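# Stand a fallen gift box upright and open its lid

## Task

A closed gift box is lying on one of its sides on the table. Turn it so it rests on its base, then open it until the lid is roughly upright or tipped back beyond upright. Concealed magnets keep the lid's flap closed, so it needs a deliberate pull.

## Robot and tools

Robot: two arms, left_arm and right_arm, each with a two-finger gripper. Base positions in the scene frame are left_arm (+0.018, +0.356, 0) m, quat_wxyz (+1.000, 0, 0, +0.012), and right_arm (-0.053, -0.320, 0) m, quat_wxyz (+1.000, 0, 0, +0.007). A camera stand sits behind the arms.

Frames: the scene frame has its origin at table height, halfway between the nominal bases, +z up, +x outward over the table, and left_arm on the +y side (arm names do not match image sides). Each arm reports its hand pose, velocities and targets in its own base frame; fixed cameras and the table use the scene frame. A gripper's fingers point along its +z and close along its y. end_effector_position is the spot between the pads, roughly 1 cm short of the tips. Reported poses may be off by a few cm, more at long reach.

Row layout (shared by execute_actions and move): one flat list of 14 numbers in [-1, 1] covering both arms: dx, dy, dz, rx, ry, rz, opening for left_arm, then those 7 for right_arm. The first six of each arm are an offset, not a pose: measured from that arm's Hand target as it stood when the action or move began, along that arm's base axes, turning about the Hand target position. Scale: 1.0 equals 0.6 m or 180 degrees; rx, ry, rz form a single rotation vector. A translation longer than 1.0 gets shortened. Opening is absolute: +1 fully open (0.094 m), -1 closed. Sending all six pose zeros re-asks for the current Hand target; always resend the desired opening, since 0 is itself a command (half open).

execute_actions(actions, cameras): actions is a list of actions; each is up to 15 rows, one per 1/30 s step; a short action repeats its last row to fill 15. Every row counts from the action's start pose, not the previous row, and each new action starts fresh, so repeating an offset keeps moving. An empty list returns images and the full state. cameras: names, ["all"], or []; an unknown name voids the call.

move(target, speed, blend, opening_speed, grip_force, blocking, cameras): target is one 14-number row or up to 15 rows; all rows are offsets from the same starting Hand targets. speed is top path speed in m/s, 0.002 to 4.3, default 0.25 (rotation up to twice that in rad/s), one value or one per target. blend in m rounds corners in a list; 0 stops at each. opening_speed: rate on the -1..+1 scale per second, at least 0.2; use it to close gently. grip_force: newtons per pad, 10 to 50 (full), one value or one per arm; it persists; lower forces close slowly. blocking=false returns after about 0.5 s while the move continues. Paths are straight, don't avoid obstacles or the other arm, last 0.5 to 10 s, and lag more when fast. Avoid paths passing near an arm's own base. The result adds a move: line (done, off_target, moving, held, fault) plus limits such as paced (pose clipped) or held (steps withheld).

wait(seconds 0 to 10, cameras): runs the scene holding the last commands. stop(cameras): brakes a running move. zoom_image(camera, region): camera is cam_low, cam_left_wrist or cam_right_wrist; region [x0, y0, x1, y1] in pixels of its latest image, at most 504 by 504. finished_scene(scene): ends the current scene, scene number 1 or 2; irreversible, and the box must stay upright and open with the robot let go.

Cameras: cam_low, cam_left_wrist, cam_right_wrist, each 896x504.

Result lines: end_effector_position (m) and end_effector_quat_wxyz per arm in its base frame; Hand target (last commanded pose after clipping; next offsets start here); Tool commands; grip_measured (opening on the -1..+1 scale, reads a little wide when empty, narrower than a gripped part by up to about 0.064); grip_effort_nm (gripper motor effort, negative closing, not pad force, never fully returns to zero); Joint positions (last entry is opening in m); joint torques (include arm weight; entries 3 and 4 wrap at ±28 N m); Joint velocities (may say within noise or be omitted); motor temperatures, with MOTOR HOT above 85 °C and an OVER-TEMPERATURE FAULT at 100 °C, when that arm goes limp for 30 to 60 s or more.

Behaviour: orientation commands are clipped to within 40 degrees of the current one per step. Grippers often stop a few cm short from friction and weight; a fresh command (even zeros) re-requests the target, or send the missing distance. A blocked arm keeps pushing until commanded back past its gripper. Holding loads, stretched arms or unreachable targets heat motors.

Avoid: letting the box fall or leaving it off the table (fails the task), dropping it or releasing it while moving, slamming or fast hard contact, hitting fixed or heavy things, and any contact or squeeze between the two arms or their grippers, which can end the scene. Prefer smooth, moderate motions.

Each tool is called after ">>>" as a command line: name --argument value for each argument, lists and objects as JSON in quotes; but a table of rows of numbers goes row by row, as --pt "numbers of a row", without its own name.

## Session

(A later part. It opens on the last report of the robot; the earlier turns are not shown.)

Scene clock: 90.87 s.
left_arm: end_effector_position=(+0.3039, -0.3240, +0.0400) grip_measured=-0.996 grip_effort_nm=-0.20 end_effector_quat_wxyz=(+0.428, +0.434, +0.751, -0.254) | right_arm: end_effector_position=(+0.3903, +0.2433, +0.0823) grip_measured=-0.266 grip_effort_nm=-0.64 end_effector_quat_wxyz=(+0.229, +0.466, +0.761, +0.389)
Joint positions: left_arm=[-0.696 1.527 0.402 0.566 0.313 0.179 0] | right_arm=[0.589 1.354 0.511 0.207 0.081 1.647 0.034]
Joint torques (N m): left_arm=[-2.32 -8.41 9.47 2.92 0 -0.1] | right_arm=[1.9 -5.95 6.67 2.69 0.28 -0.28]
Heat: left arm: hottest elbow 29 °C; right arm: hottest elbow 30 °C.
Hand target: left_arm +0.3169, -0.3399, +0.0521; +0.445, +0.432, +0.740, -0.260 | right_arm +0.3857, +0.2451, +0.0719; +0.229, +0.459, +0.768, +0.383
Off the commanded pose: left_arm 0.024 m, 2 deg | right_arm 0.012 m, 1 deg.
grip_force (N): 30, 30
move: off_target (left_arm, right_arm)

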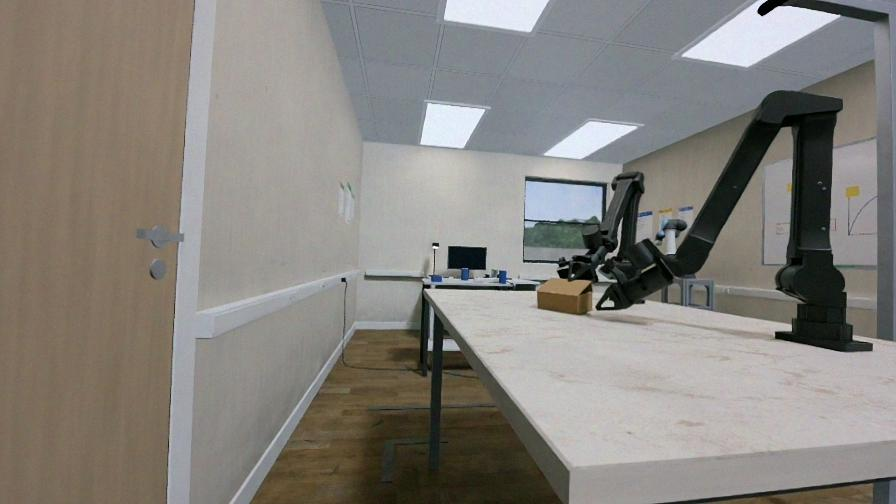

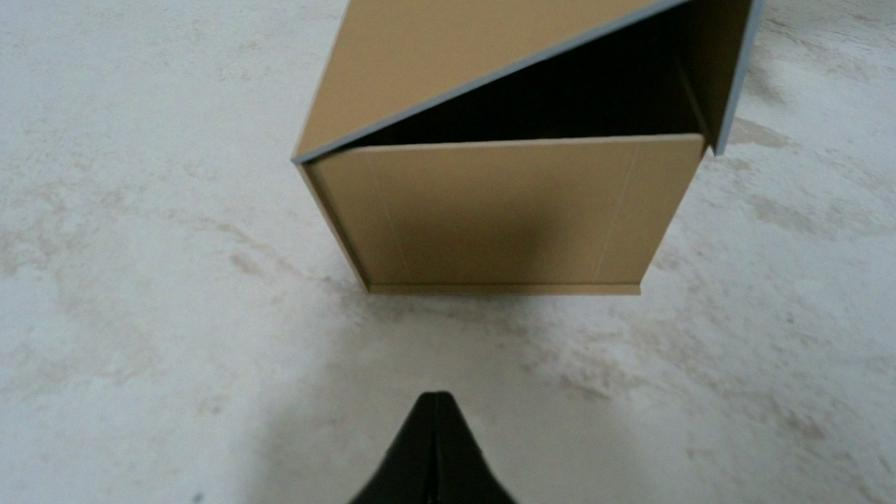

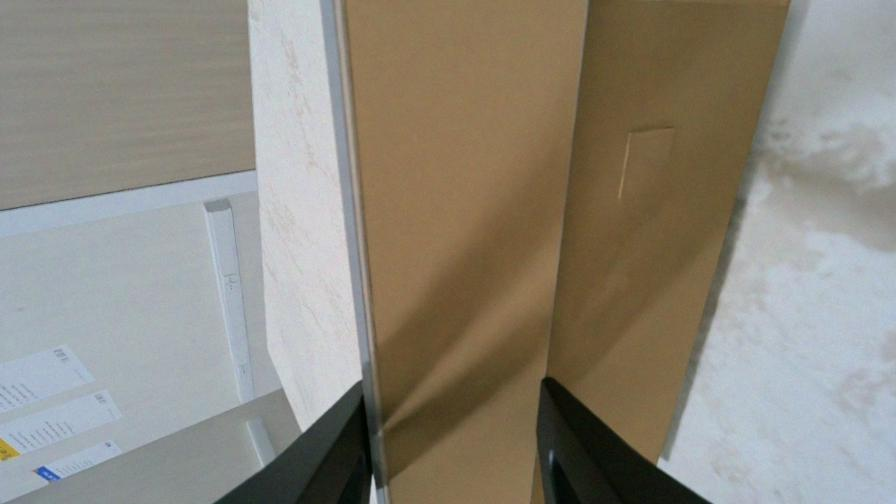

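>>> move --target '[-0.0275,-0.0635,-0.0067,0,0,0,-1, 0,0,0,0,0,0,-0.38]' --cameras '["cam_left_wrist"]' --speed 0.1

Scene clock: 93.37 s.
left_arm: end_effector_position=(+0.2880, -0.3606, +0.0348) grip_measured=-0.996 grip_effort_nm=-0.20 end_effector_quat_wxyz=(+0.425, +0.437, +0.752, -0.251) | right_arm: end_effector_position=(+0.3903, +0.2433, +0.0823) grip_measured=-0.266 grip_effort_nm=-0.64 end_effector_quat_wxyz=(+0.229, +0.466, +0.761, +0.389)
Joint positions: left_arm=[-0.818 1.574 0.438 0.585 0.208 0.119 0] | right_arm=[0.589 1.354 0.511 0.207 0.081 1.647 0.034]
Joint torques (N m): left_arm=[-2.08 -9.17 9.39 3.12 -0.03 -0.09] | right_arm=[1.9 -5.95 6.67 2.76 0.28 -0.28]
Heat: left arm: hottest elbow 29 °C; right arm: hottest elbow 30 °C.
Hand target: left_arm +0.3005, -0.3780, +0.0481; +0.445, +0.432, +0.740, -0.260 | right_arm +0.3857, +0.2451, +0.0719; +0.229, +0.459, +0.768, +0.383
Off the commanded pose: left_arm 0.025 m, 3 deg | right_arm 0.012 m, 1 deg.
grip_force (N): 30, 30
move: off_target (left_arm, right_arm)
Images, in order (width x height): cam_left_wrist 896x504.

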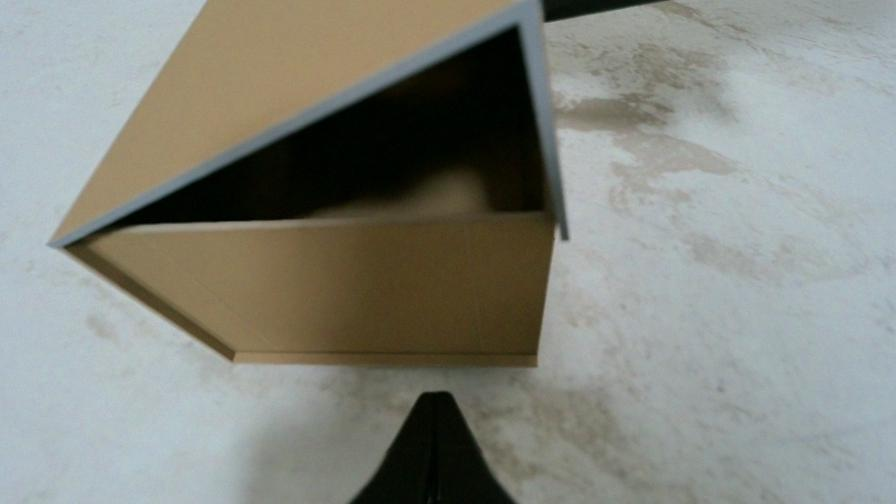

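>>> move --pt "0.0310 -0.0552 -0.0367 0 0 0 -1 0 0 0 0 0 0 -0.38" --pt "0.0335 -0.0600 -0.0533 0 0 0 -1 0.0298 0.0088 0.0688 -0.0481 0.0909 0 -0.38" --cameras '["all"]' --speed '[0.06,0.08]' --blend '[0,0]'

>>> zoom_image --camera "cam_low" --region '[530, 250, 620, 330]'

Scene clock: 99.77 s.
left_arm: end_effector_position=(+0.3122, -0.3963, +0.0256) grip_measured=-0.996 grip_effort_nm=-0.20 end_effector_quat_wxyz=(+0.450, +0.431, +0.739, -0.258) | right_arm: end_effector_position=(+0.4011, +0.2327, +0.1095) grip_measured=-0.279 grip_effort_nm=-0.65 end_effector_quat_wxyz=(+0.171, +0.498, +0.812, +0.252)
Joint positions: left_arm=[-0.839 1.717 0.529 0.699 0.184 0.105 0] | right_arm=[0.555 1.328 0.769 -0.395 0.076 1.632 0.034]
Joint torques (N m): left_arm=[-2.49 -7.71 10 2.03 -0.03 -0.1] | right_arm=[2.49 -6.65 12.86 0.05 -1.33 -0.07]
Heat: left arm: hottest elbow 29 °C; right arm: hottest elbow 31 °C.
Hand target: left_arm +0.3206, -0.4140, +0.0161; +0.445, +0.432, +0.740, -0.260 | right_arm +0.4035, +0.2503, +0.1130; +0.152, +0.490, +0.820, +0.255
Off the commanded pose: left_arm 0.022 m, 1 deg | right_arm 0.018 m, 3 deg.
grip_force (N): 30, 30
move: off_target (left_arm, right_arm)

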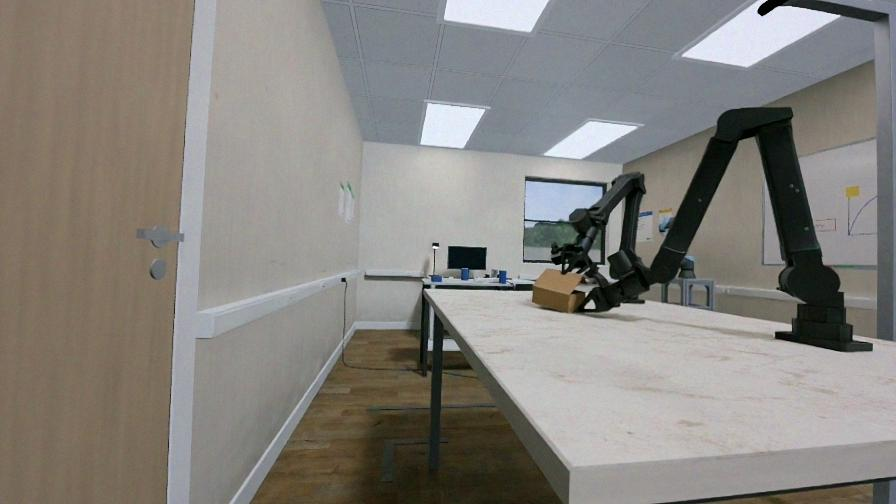

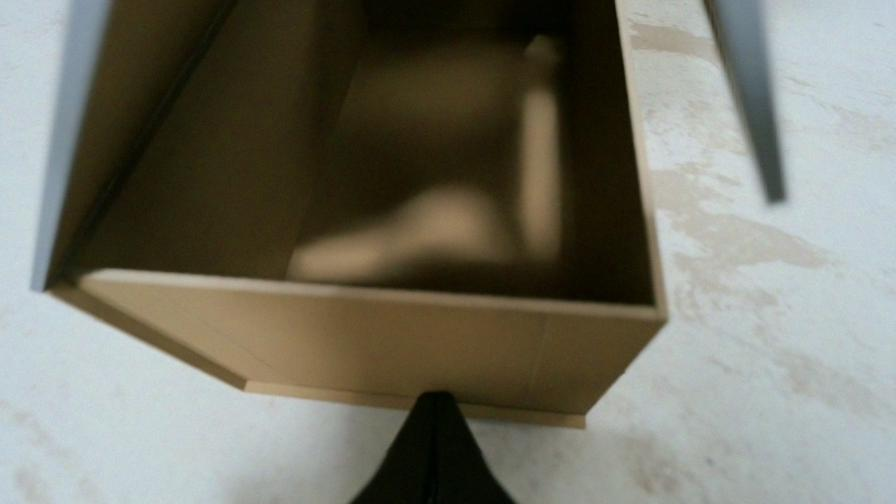

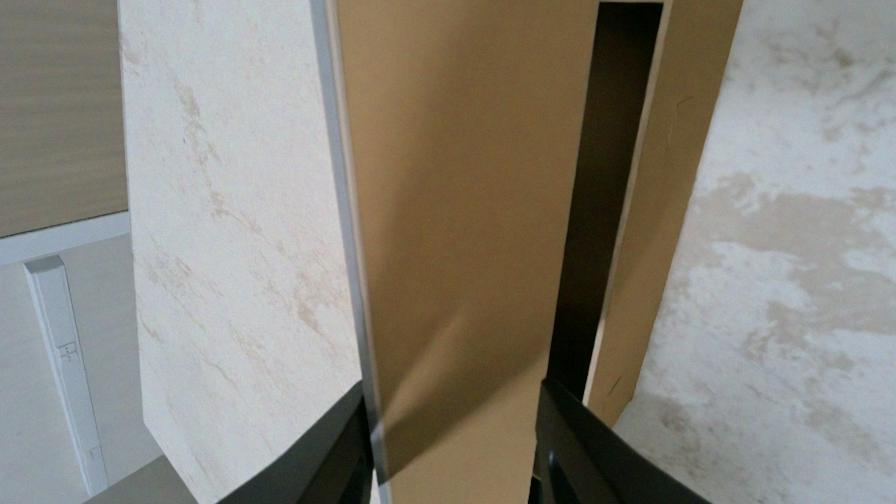

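Scaled by 5.600.

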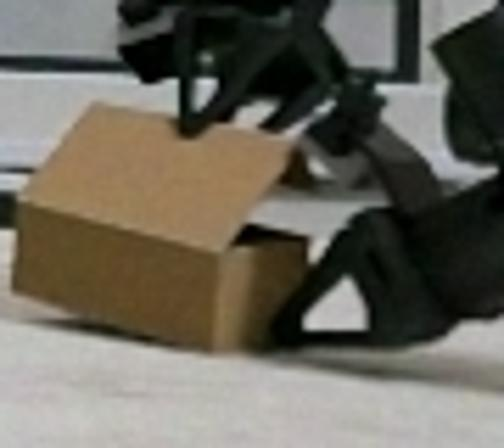

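>>> move --pt "-0.0033 0.0058 -0.02 0 0 0 -1 0.0362 -0.0083 0.04 -0.0575 0.1104 0 -0.38" --pt "-0.0033 0.0058 -0.02 0 0 0 -1 0.0773 0.013 0.0608 -0.1088 0.209 0 -0.38" --cameras '["all"]' --speed 0.1 --blend '[0.01,0]'

>>> zoom_image --camera "cam_low" --region '[530, 230, 640, 330]'

Scene clock: 108.53 s.
left_arm: end_effector_position=(+0.3170, -0.4029, +0.0221) grip_measured=-0.996 grip_effort_nm=-0.20 end_effector_quat_wxyz=(+0.459, +0.427, +0.734, -0.263) | right_arm: end_effector_position=(+0.4397, +0.2502, +0.1465) grip_measured=-0.296 grip_effort_nm=-0.64 end_effector_quat_wxyz=(-0.033, +0.517, +0.853, -0.060)
Joint positions: left_arm=[-0.841 1.757 0.544 0.748 0.186 0.099 0] | right_arm=[0.518 1.787 1.539 -1.459 0.001 1.609 0.033]
Joint torques (N m): left_arm=[-2.2 -8.35 7.5 1.98 -0.02 -0.02] | right_arm=[0.91 -13.68 13.42 -0.94 -0.55 -0.19]
Heat: left arm: hottest elbow 29 °C; right arm: hottest elbow 33 °C.
Hand target: left_arm +0.3185, -0.4105, +0.0040; +0.445, +0.432, +0.740, -0.260 | right_arm +0.4500, +0.2581, +0.1494; -0.040, +0.513, +0.855, -0.057
Off the commanded pose: left_arm 0.020 m, 2 deg | right_arm 0.013 m, 1 deg.
grip_force (N): 30, 30
move: off_target (left_arm, right_arm)

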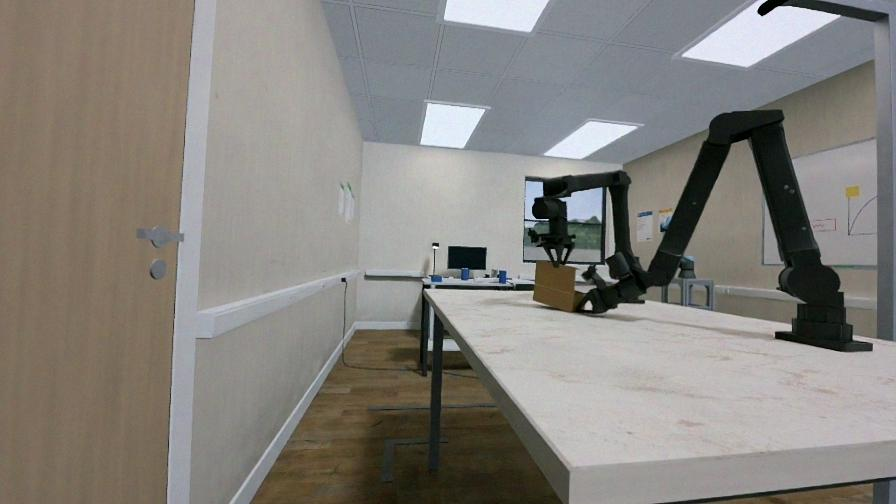

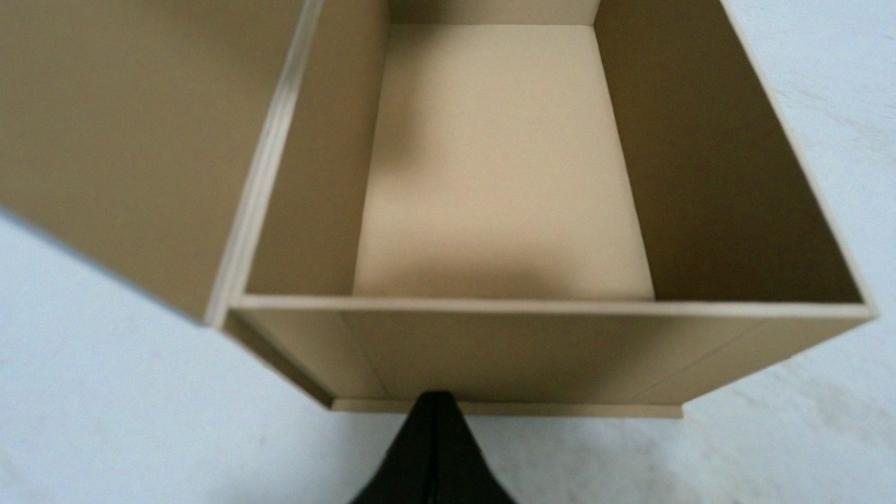

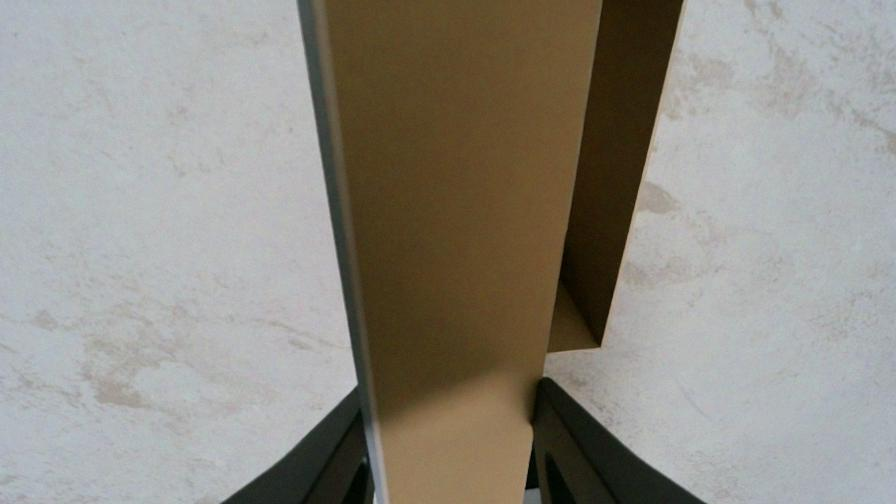

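Scaled by 4.582.

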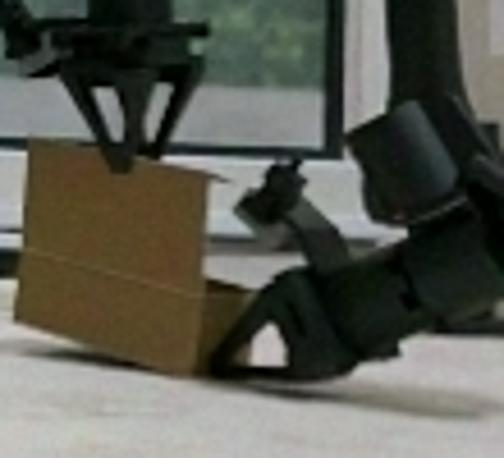

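>>> move --pt "-0.0025 0.0127 0.03 0 0 0 -1 0 0 -0.005 0 0 0 -0.38" --pt "-0.0352 0.0708 0.0383 0 0 0 -1 0 0 -0.01 0 0 0 -0.38" --cameras '["all"]' --speed 0.04 --blend '[0.003,0]'

>>> zoom_image --camera "cam_low" --region '[530, 230, 640, 330]'

Scene clock: 111.50 s.
left_arm: end_effector_position=(+0.2958, -0.3726, +0.0224) grip_measured=-0.996 grip_effort_nm=-0.19 end_effector_quat_wxyz=(+0.440, +0.432, +0.743, -0.262) | right_arm: end_effector_position=(+0.4387, +0.2518, +0.1442) grip_measured=-0.300 grip_effort_nm=-0.64 end_effector_quat_wxyz=(-0.039, +0.517, +0.853, -0.059)
Joint positions: left_arm=[-0.821 1.676 0.458 0.709 0.214 0.107 0] | right_arm=[0.518 1.792 1.539 -1.46 -0.01 1.606 0.033]
Joint torques (N m): left_arm=[-0.73 -12.86 4.15 2.26 0.15 0.11] | right_arm=[0.91 -13.51 12.46 -0.31 -0.08 -0.16]
Heat: left arm: hottest elbow 28 °C; right arm: hottest elbow 33 °C.
Hand target: left_arm +0.2975, -0.3681, +0.0271; +0.445, +0.432, +0.740, -0.260 | right_arm +0.4499, +0.2580, +0.1435; -0.040, +0.513, +0.855, -0.057
Off the commanded pose: left_arm 0.007 m, 1 deg | right_arm 0.013 m, 1 deg.
grip_force (N): 30, 30
move: off_target (right_arm)

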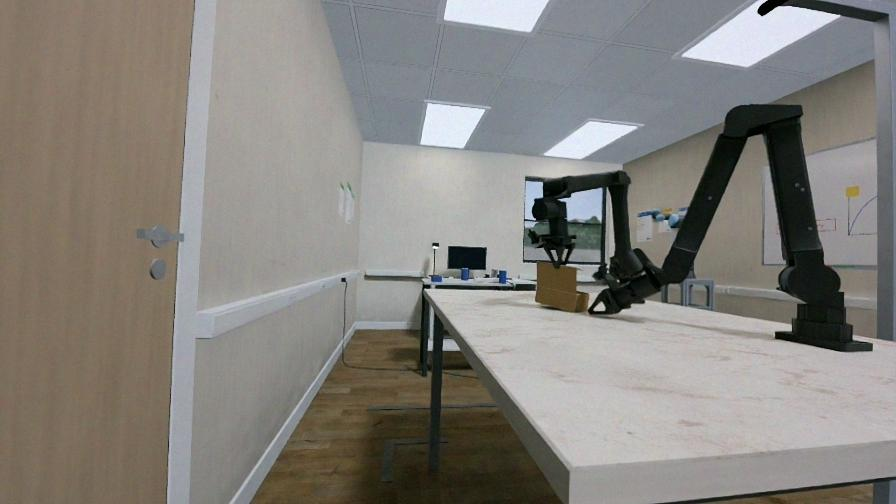

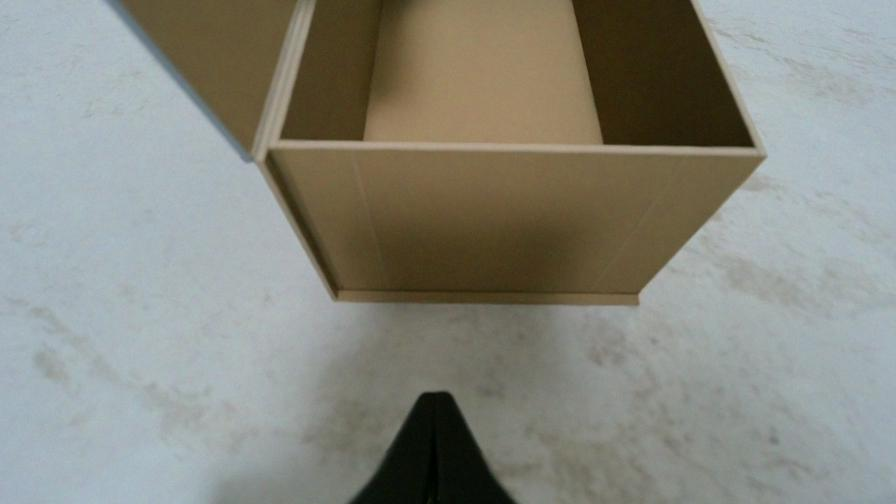

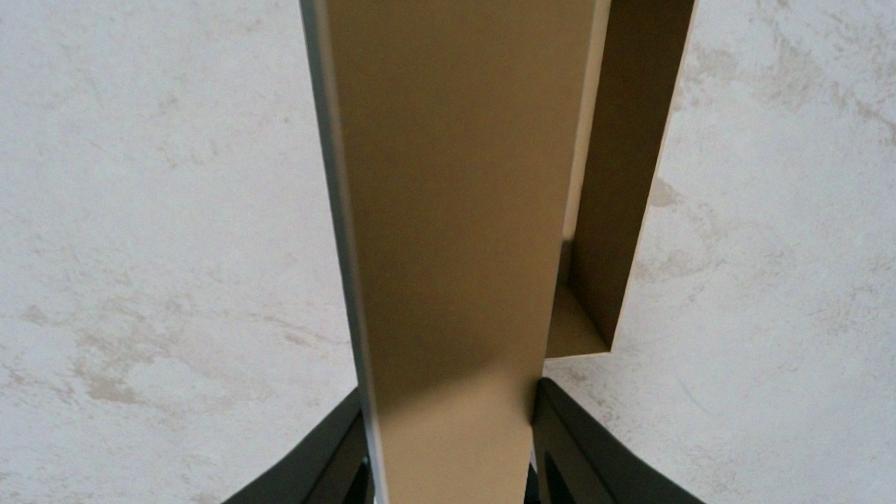

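Scaled by 4.582.

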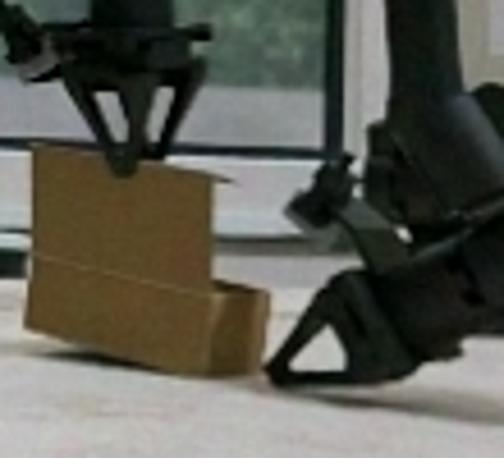

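>>> move --target '[-0.02,0.035,0.01,0,0,0,-1, 0.0095,-0.0177,-0.015,0.0328,0.0176,0,-0.38]' --cameras '["cam_low","cam_right_wrist","cam_left_wrist"]' --speed 0.05

>>> zoom_image --camera "cam_low" --region '[530, 230, 640, 330]'

Scene clock: 114.80 s.
left_arm: end_effector_position=(+0.2824, -0.3495, +0.0253) grip_measured=-0.996 grip_effort_nm=-0.20 end_effector_quat_wxyz=(+0.437, +0.432, +0.744, -0.261) | right_arm: end_effector_position=(+0.4431, +0.2464, +0.1382) grip_measured=-0.300 grip_effort_nm=-0.64 end_effector_quat_wxyz=(-0.091, +0.509, +0.856, -0.033)
Joint positions: left_arm=[-0.802 1.617 0.39 0.709 0.23 0.117 0] | right_arm=[0.468 1.806 1.539 -1.458 -0.118 1.532 0.033]
Joint torques (N m): left_arm=[-0.79 -12.22 4.53 2.1 0.19 0.1] | right_arm=[0.21 -14.1 11.03 0.38 -0.15 -0.16]
Motor temperatures (°C): left_arm=[22 24 28 23 22 21 20] | right_arm=[23 25 34 21 21 19 21]
Heat: left arm: hottest elbow 28 °C; right arm: hottest elbow 34 °C.
Hand target: left_arm +0.2854, -0.3470, +0.0330; +0.444, +0.432, +0.741, -0.260 | right_arm +0.4556, +0.2475, +0.1345; -0.090, +0.509, +0.856, -0.027
Off the commanded pose: left_arm 0.009 m, 1 deg | right_arm 0.013 m, 1 deg.
grip_force (N): 30, 30
move: off_target (right_arm)

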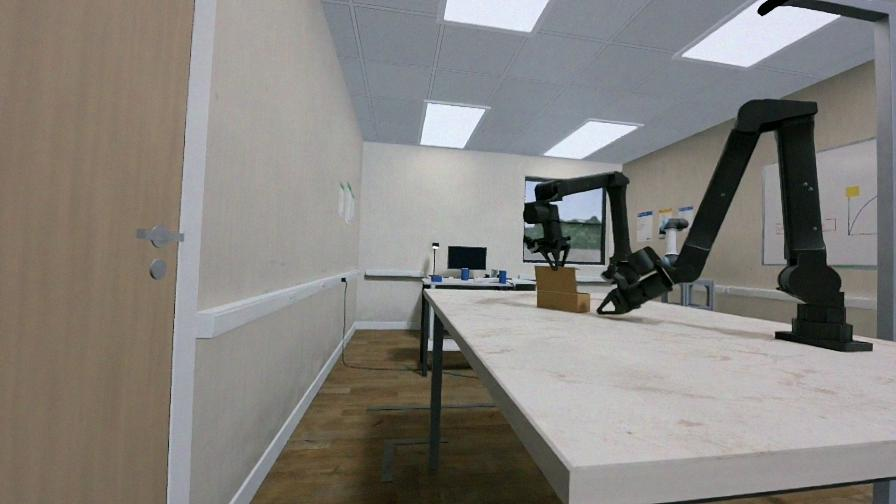

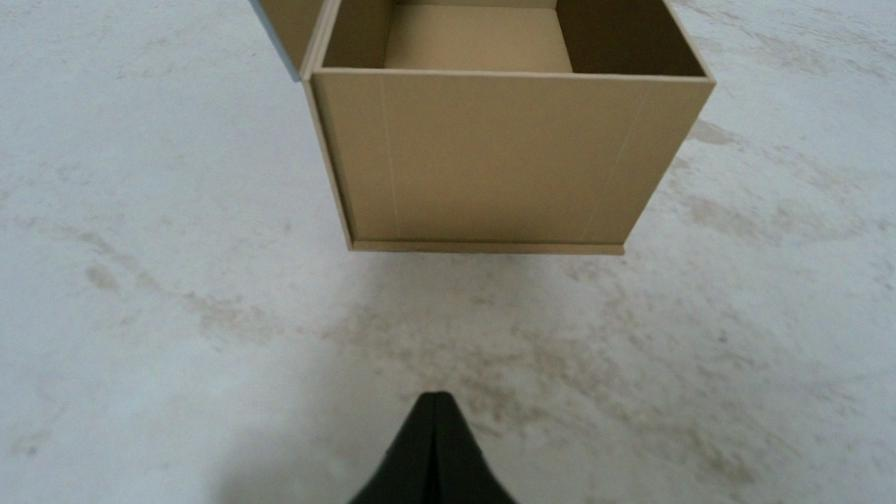

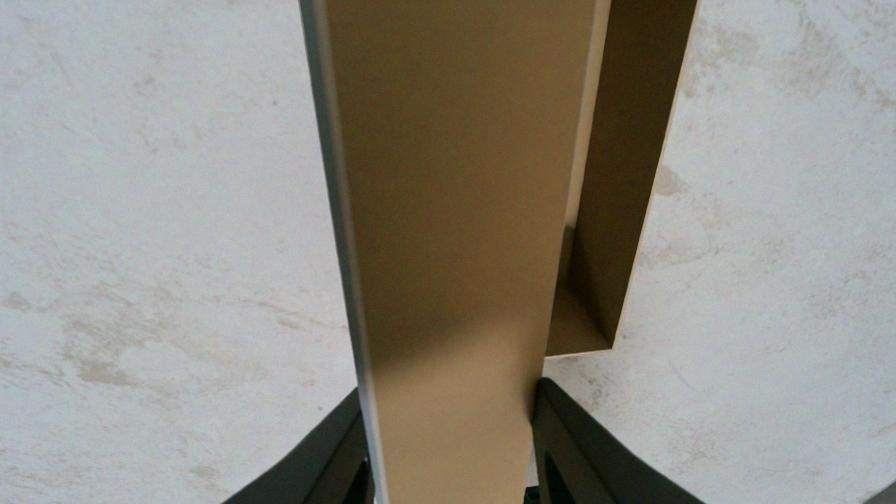

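Scaled by 4.582.

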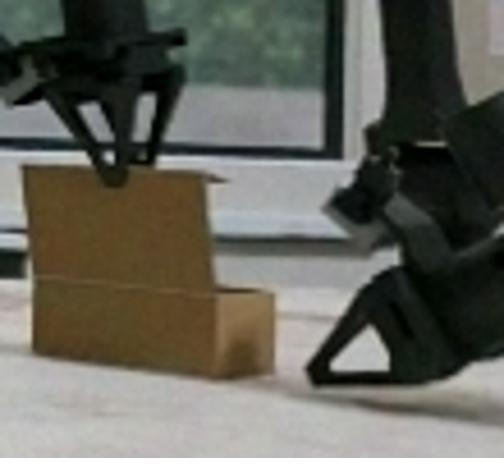

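>>> move --pt "0 0 0 0 0 0 -1 -0.0192 -0.0018 0.006 0 0 0 0.9" --pt "0 0 0.05 0 0 0 -1 -0.0192 -0.0018 0.17 0 0 0 0.9" --cameras '["all"]' --speed '[0.05,0.12]' --opening_speed 0.6

>>> zoom_image --camera "cam_low" --region '[530, 230, 640, 330]'

Scene clock: 121.90 s.
left_arm: end_effector_position=(+0.2793, -0.3461, +0.0527) grip_measured=-0.996 grip_effort_nm=-0.19 end_effector_quat_wxyz=(+0.435, +0.433, +0.746, -0.260) | right_arm: end_effector_position=(+0.4325, +0.2413, +0.2127) grip_measured=+0.898 grip_effort_nm=0.14 end_effector_quat_wxyz=(-0.102, +0.509, +0.853, -0.049)
Joint positions: left_arm=[-0.801 1.483 0.39 0.57 0.23 0.117 0] | right_arm=[0.468 1.766 1.677 -1.676 -0.119 1.531 0.089]
Joint torques (N m): left_arm=[-0.73 -11.11 6.99 1.84 0.19 0.11] | right_arm=[0.85 -16.09 14.13 -0.57 -0.14 -0.08]
Heat: left arm: hottest elbow 28 °C; right arm: hottest elbow 34 °C.
Hand target: left_arm +0.2855, -0.3469, +0.0630; +0.445, +0.432, +0.741, -0.260 | right_arm +0.4440, +0.2464, +0.2365; -0.090, +0.509, +0.856, -0.027
Off the commanded pose: left_arm 0.012 m, 1 deg | right_arm 0.027 m, 3 deg.
grip_force (N): 30, 30
move: off_target (left_arm, right_arm)

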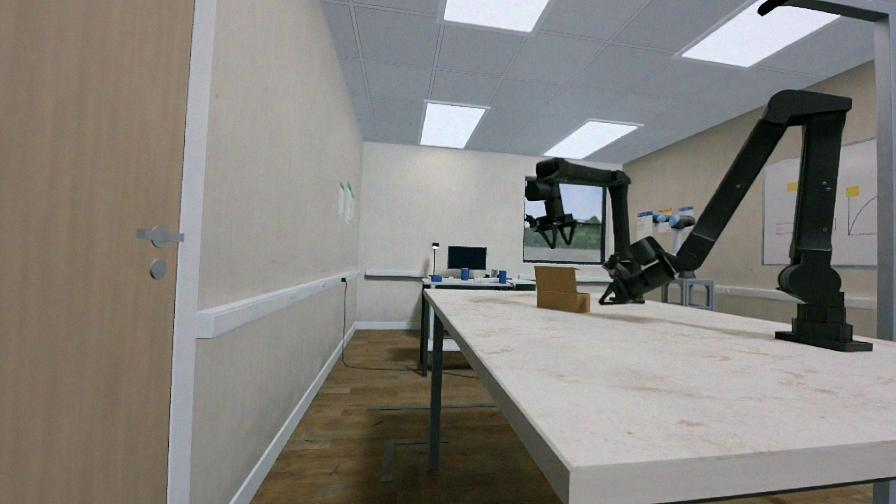

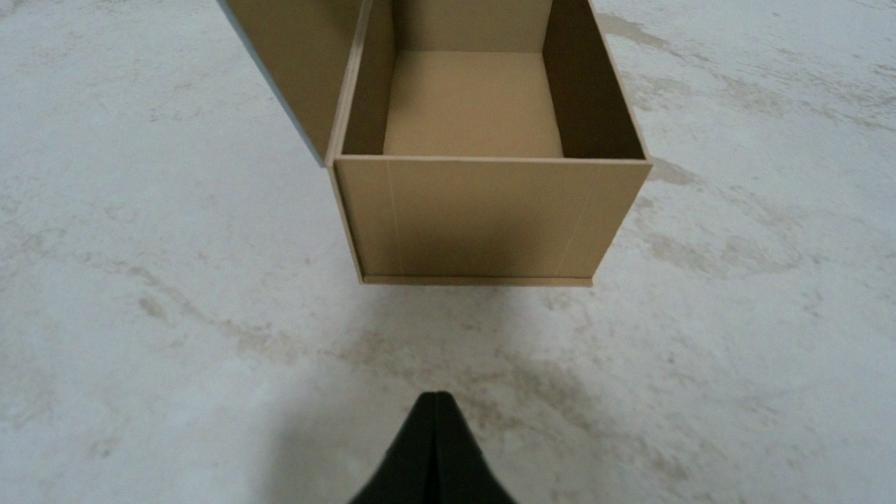

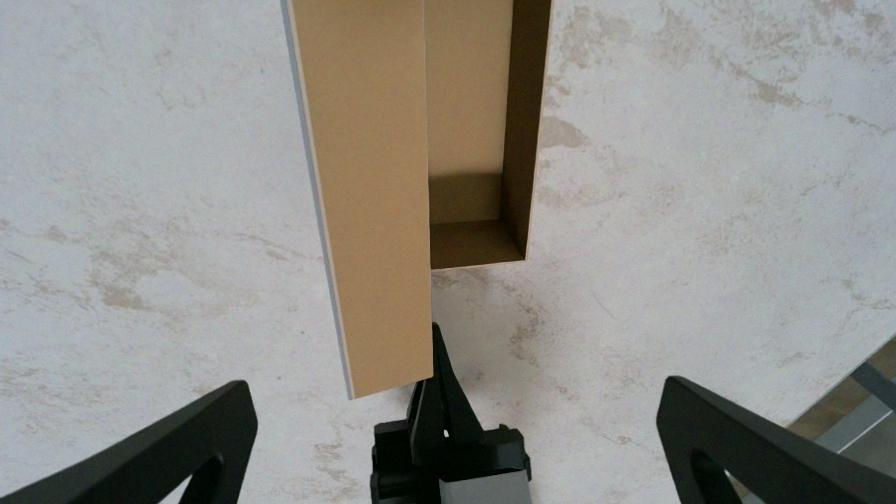

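Scaled by 4.582.

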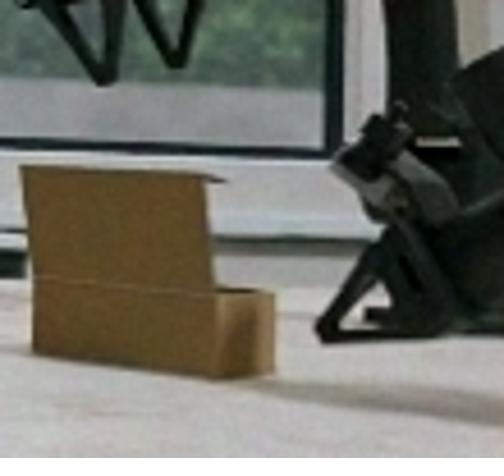

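>>> finished_scene --scene 2

The scene is finished: the task was done.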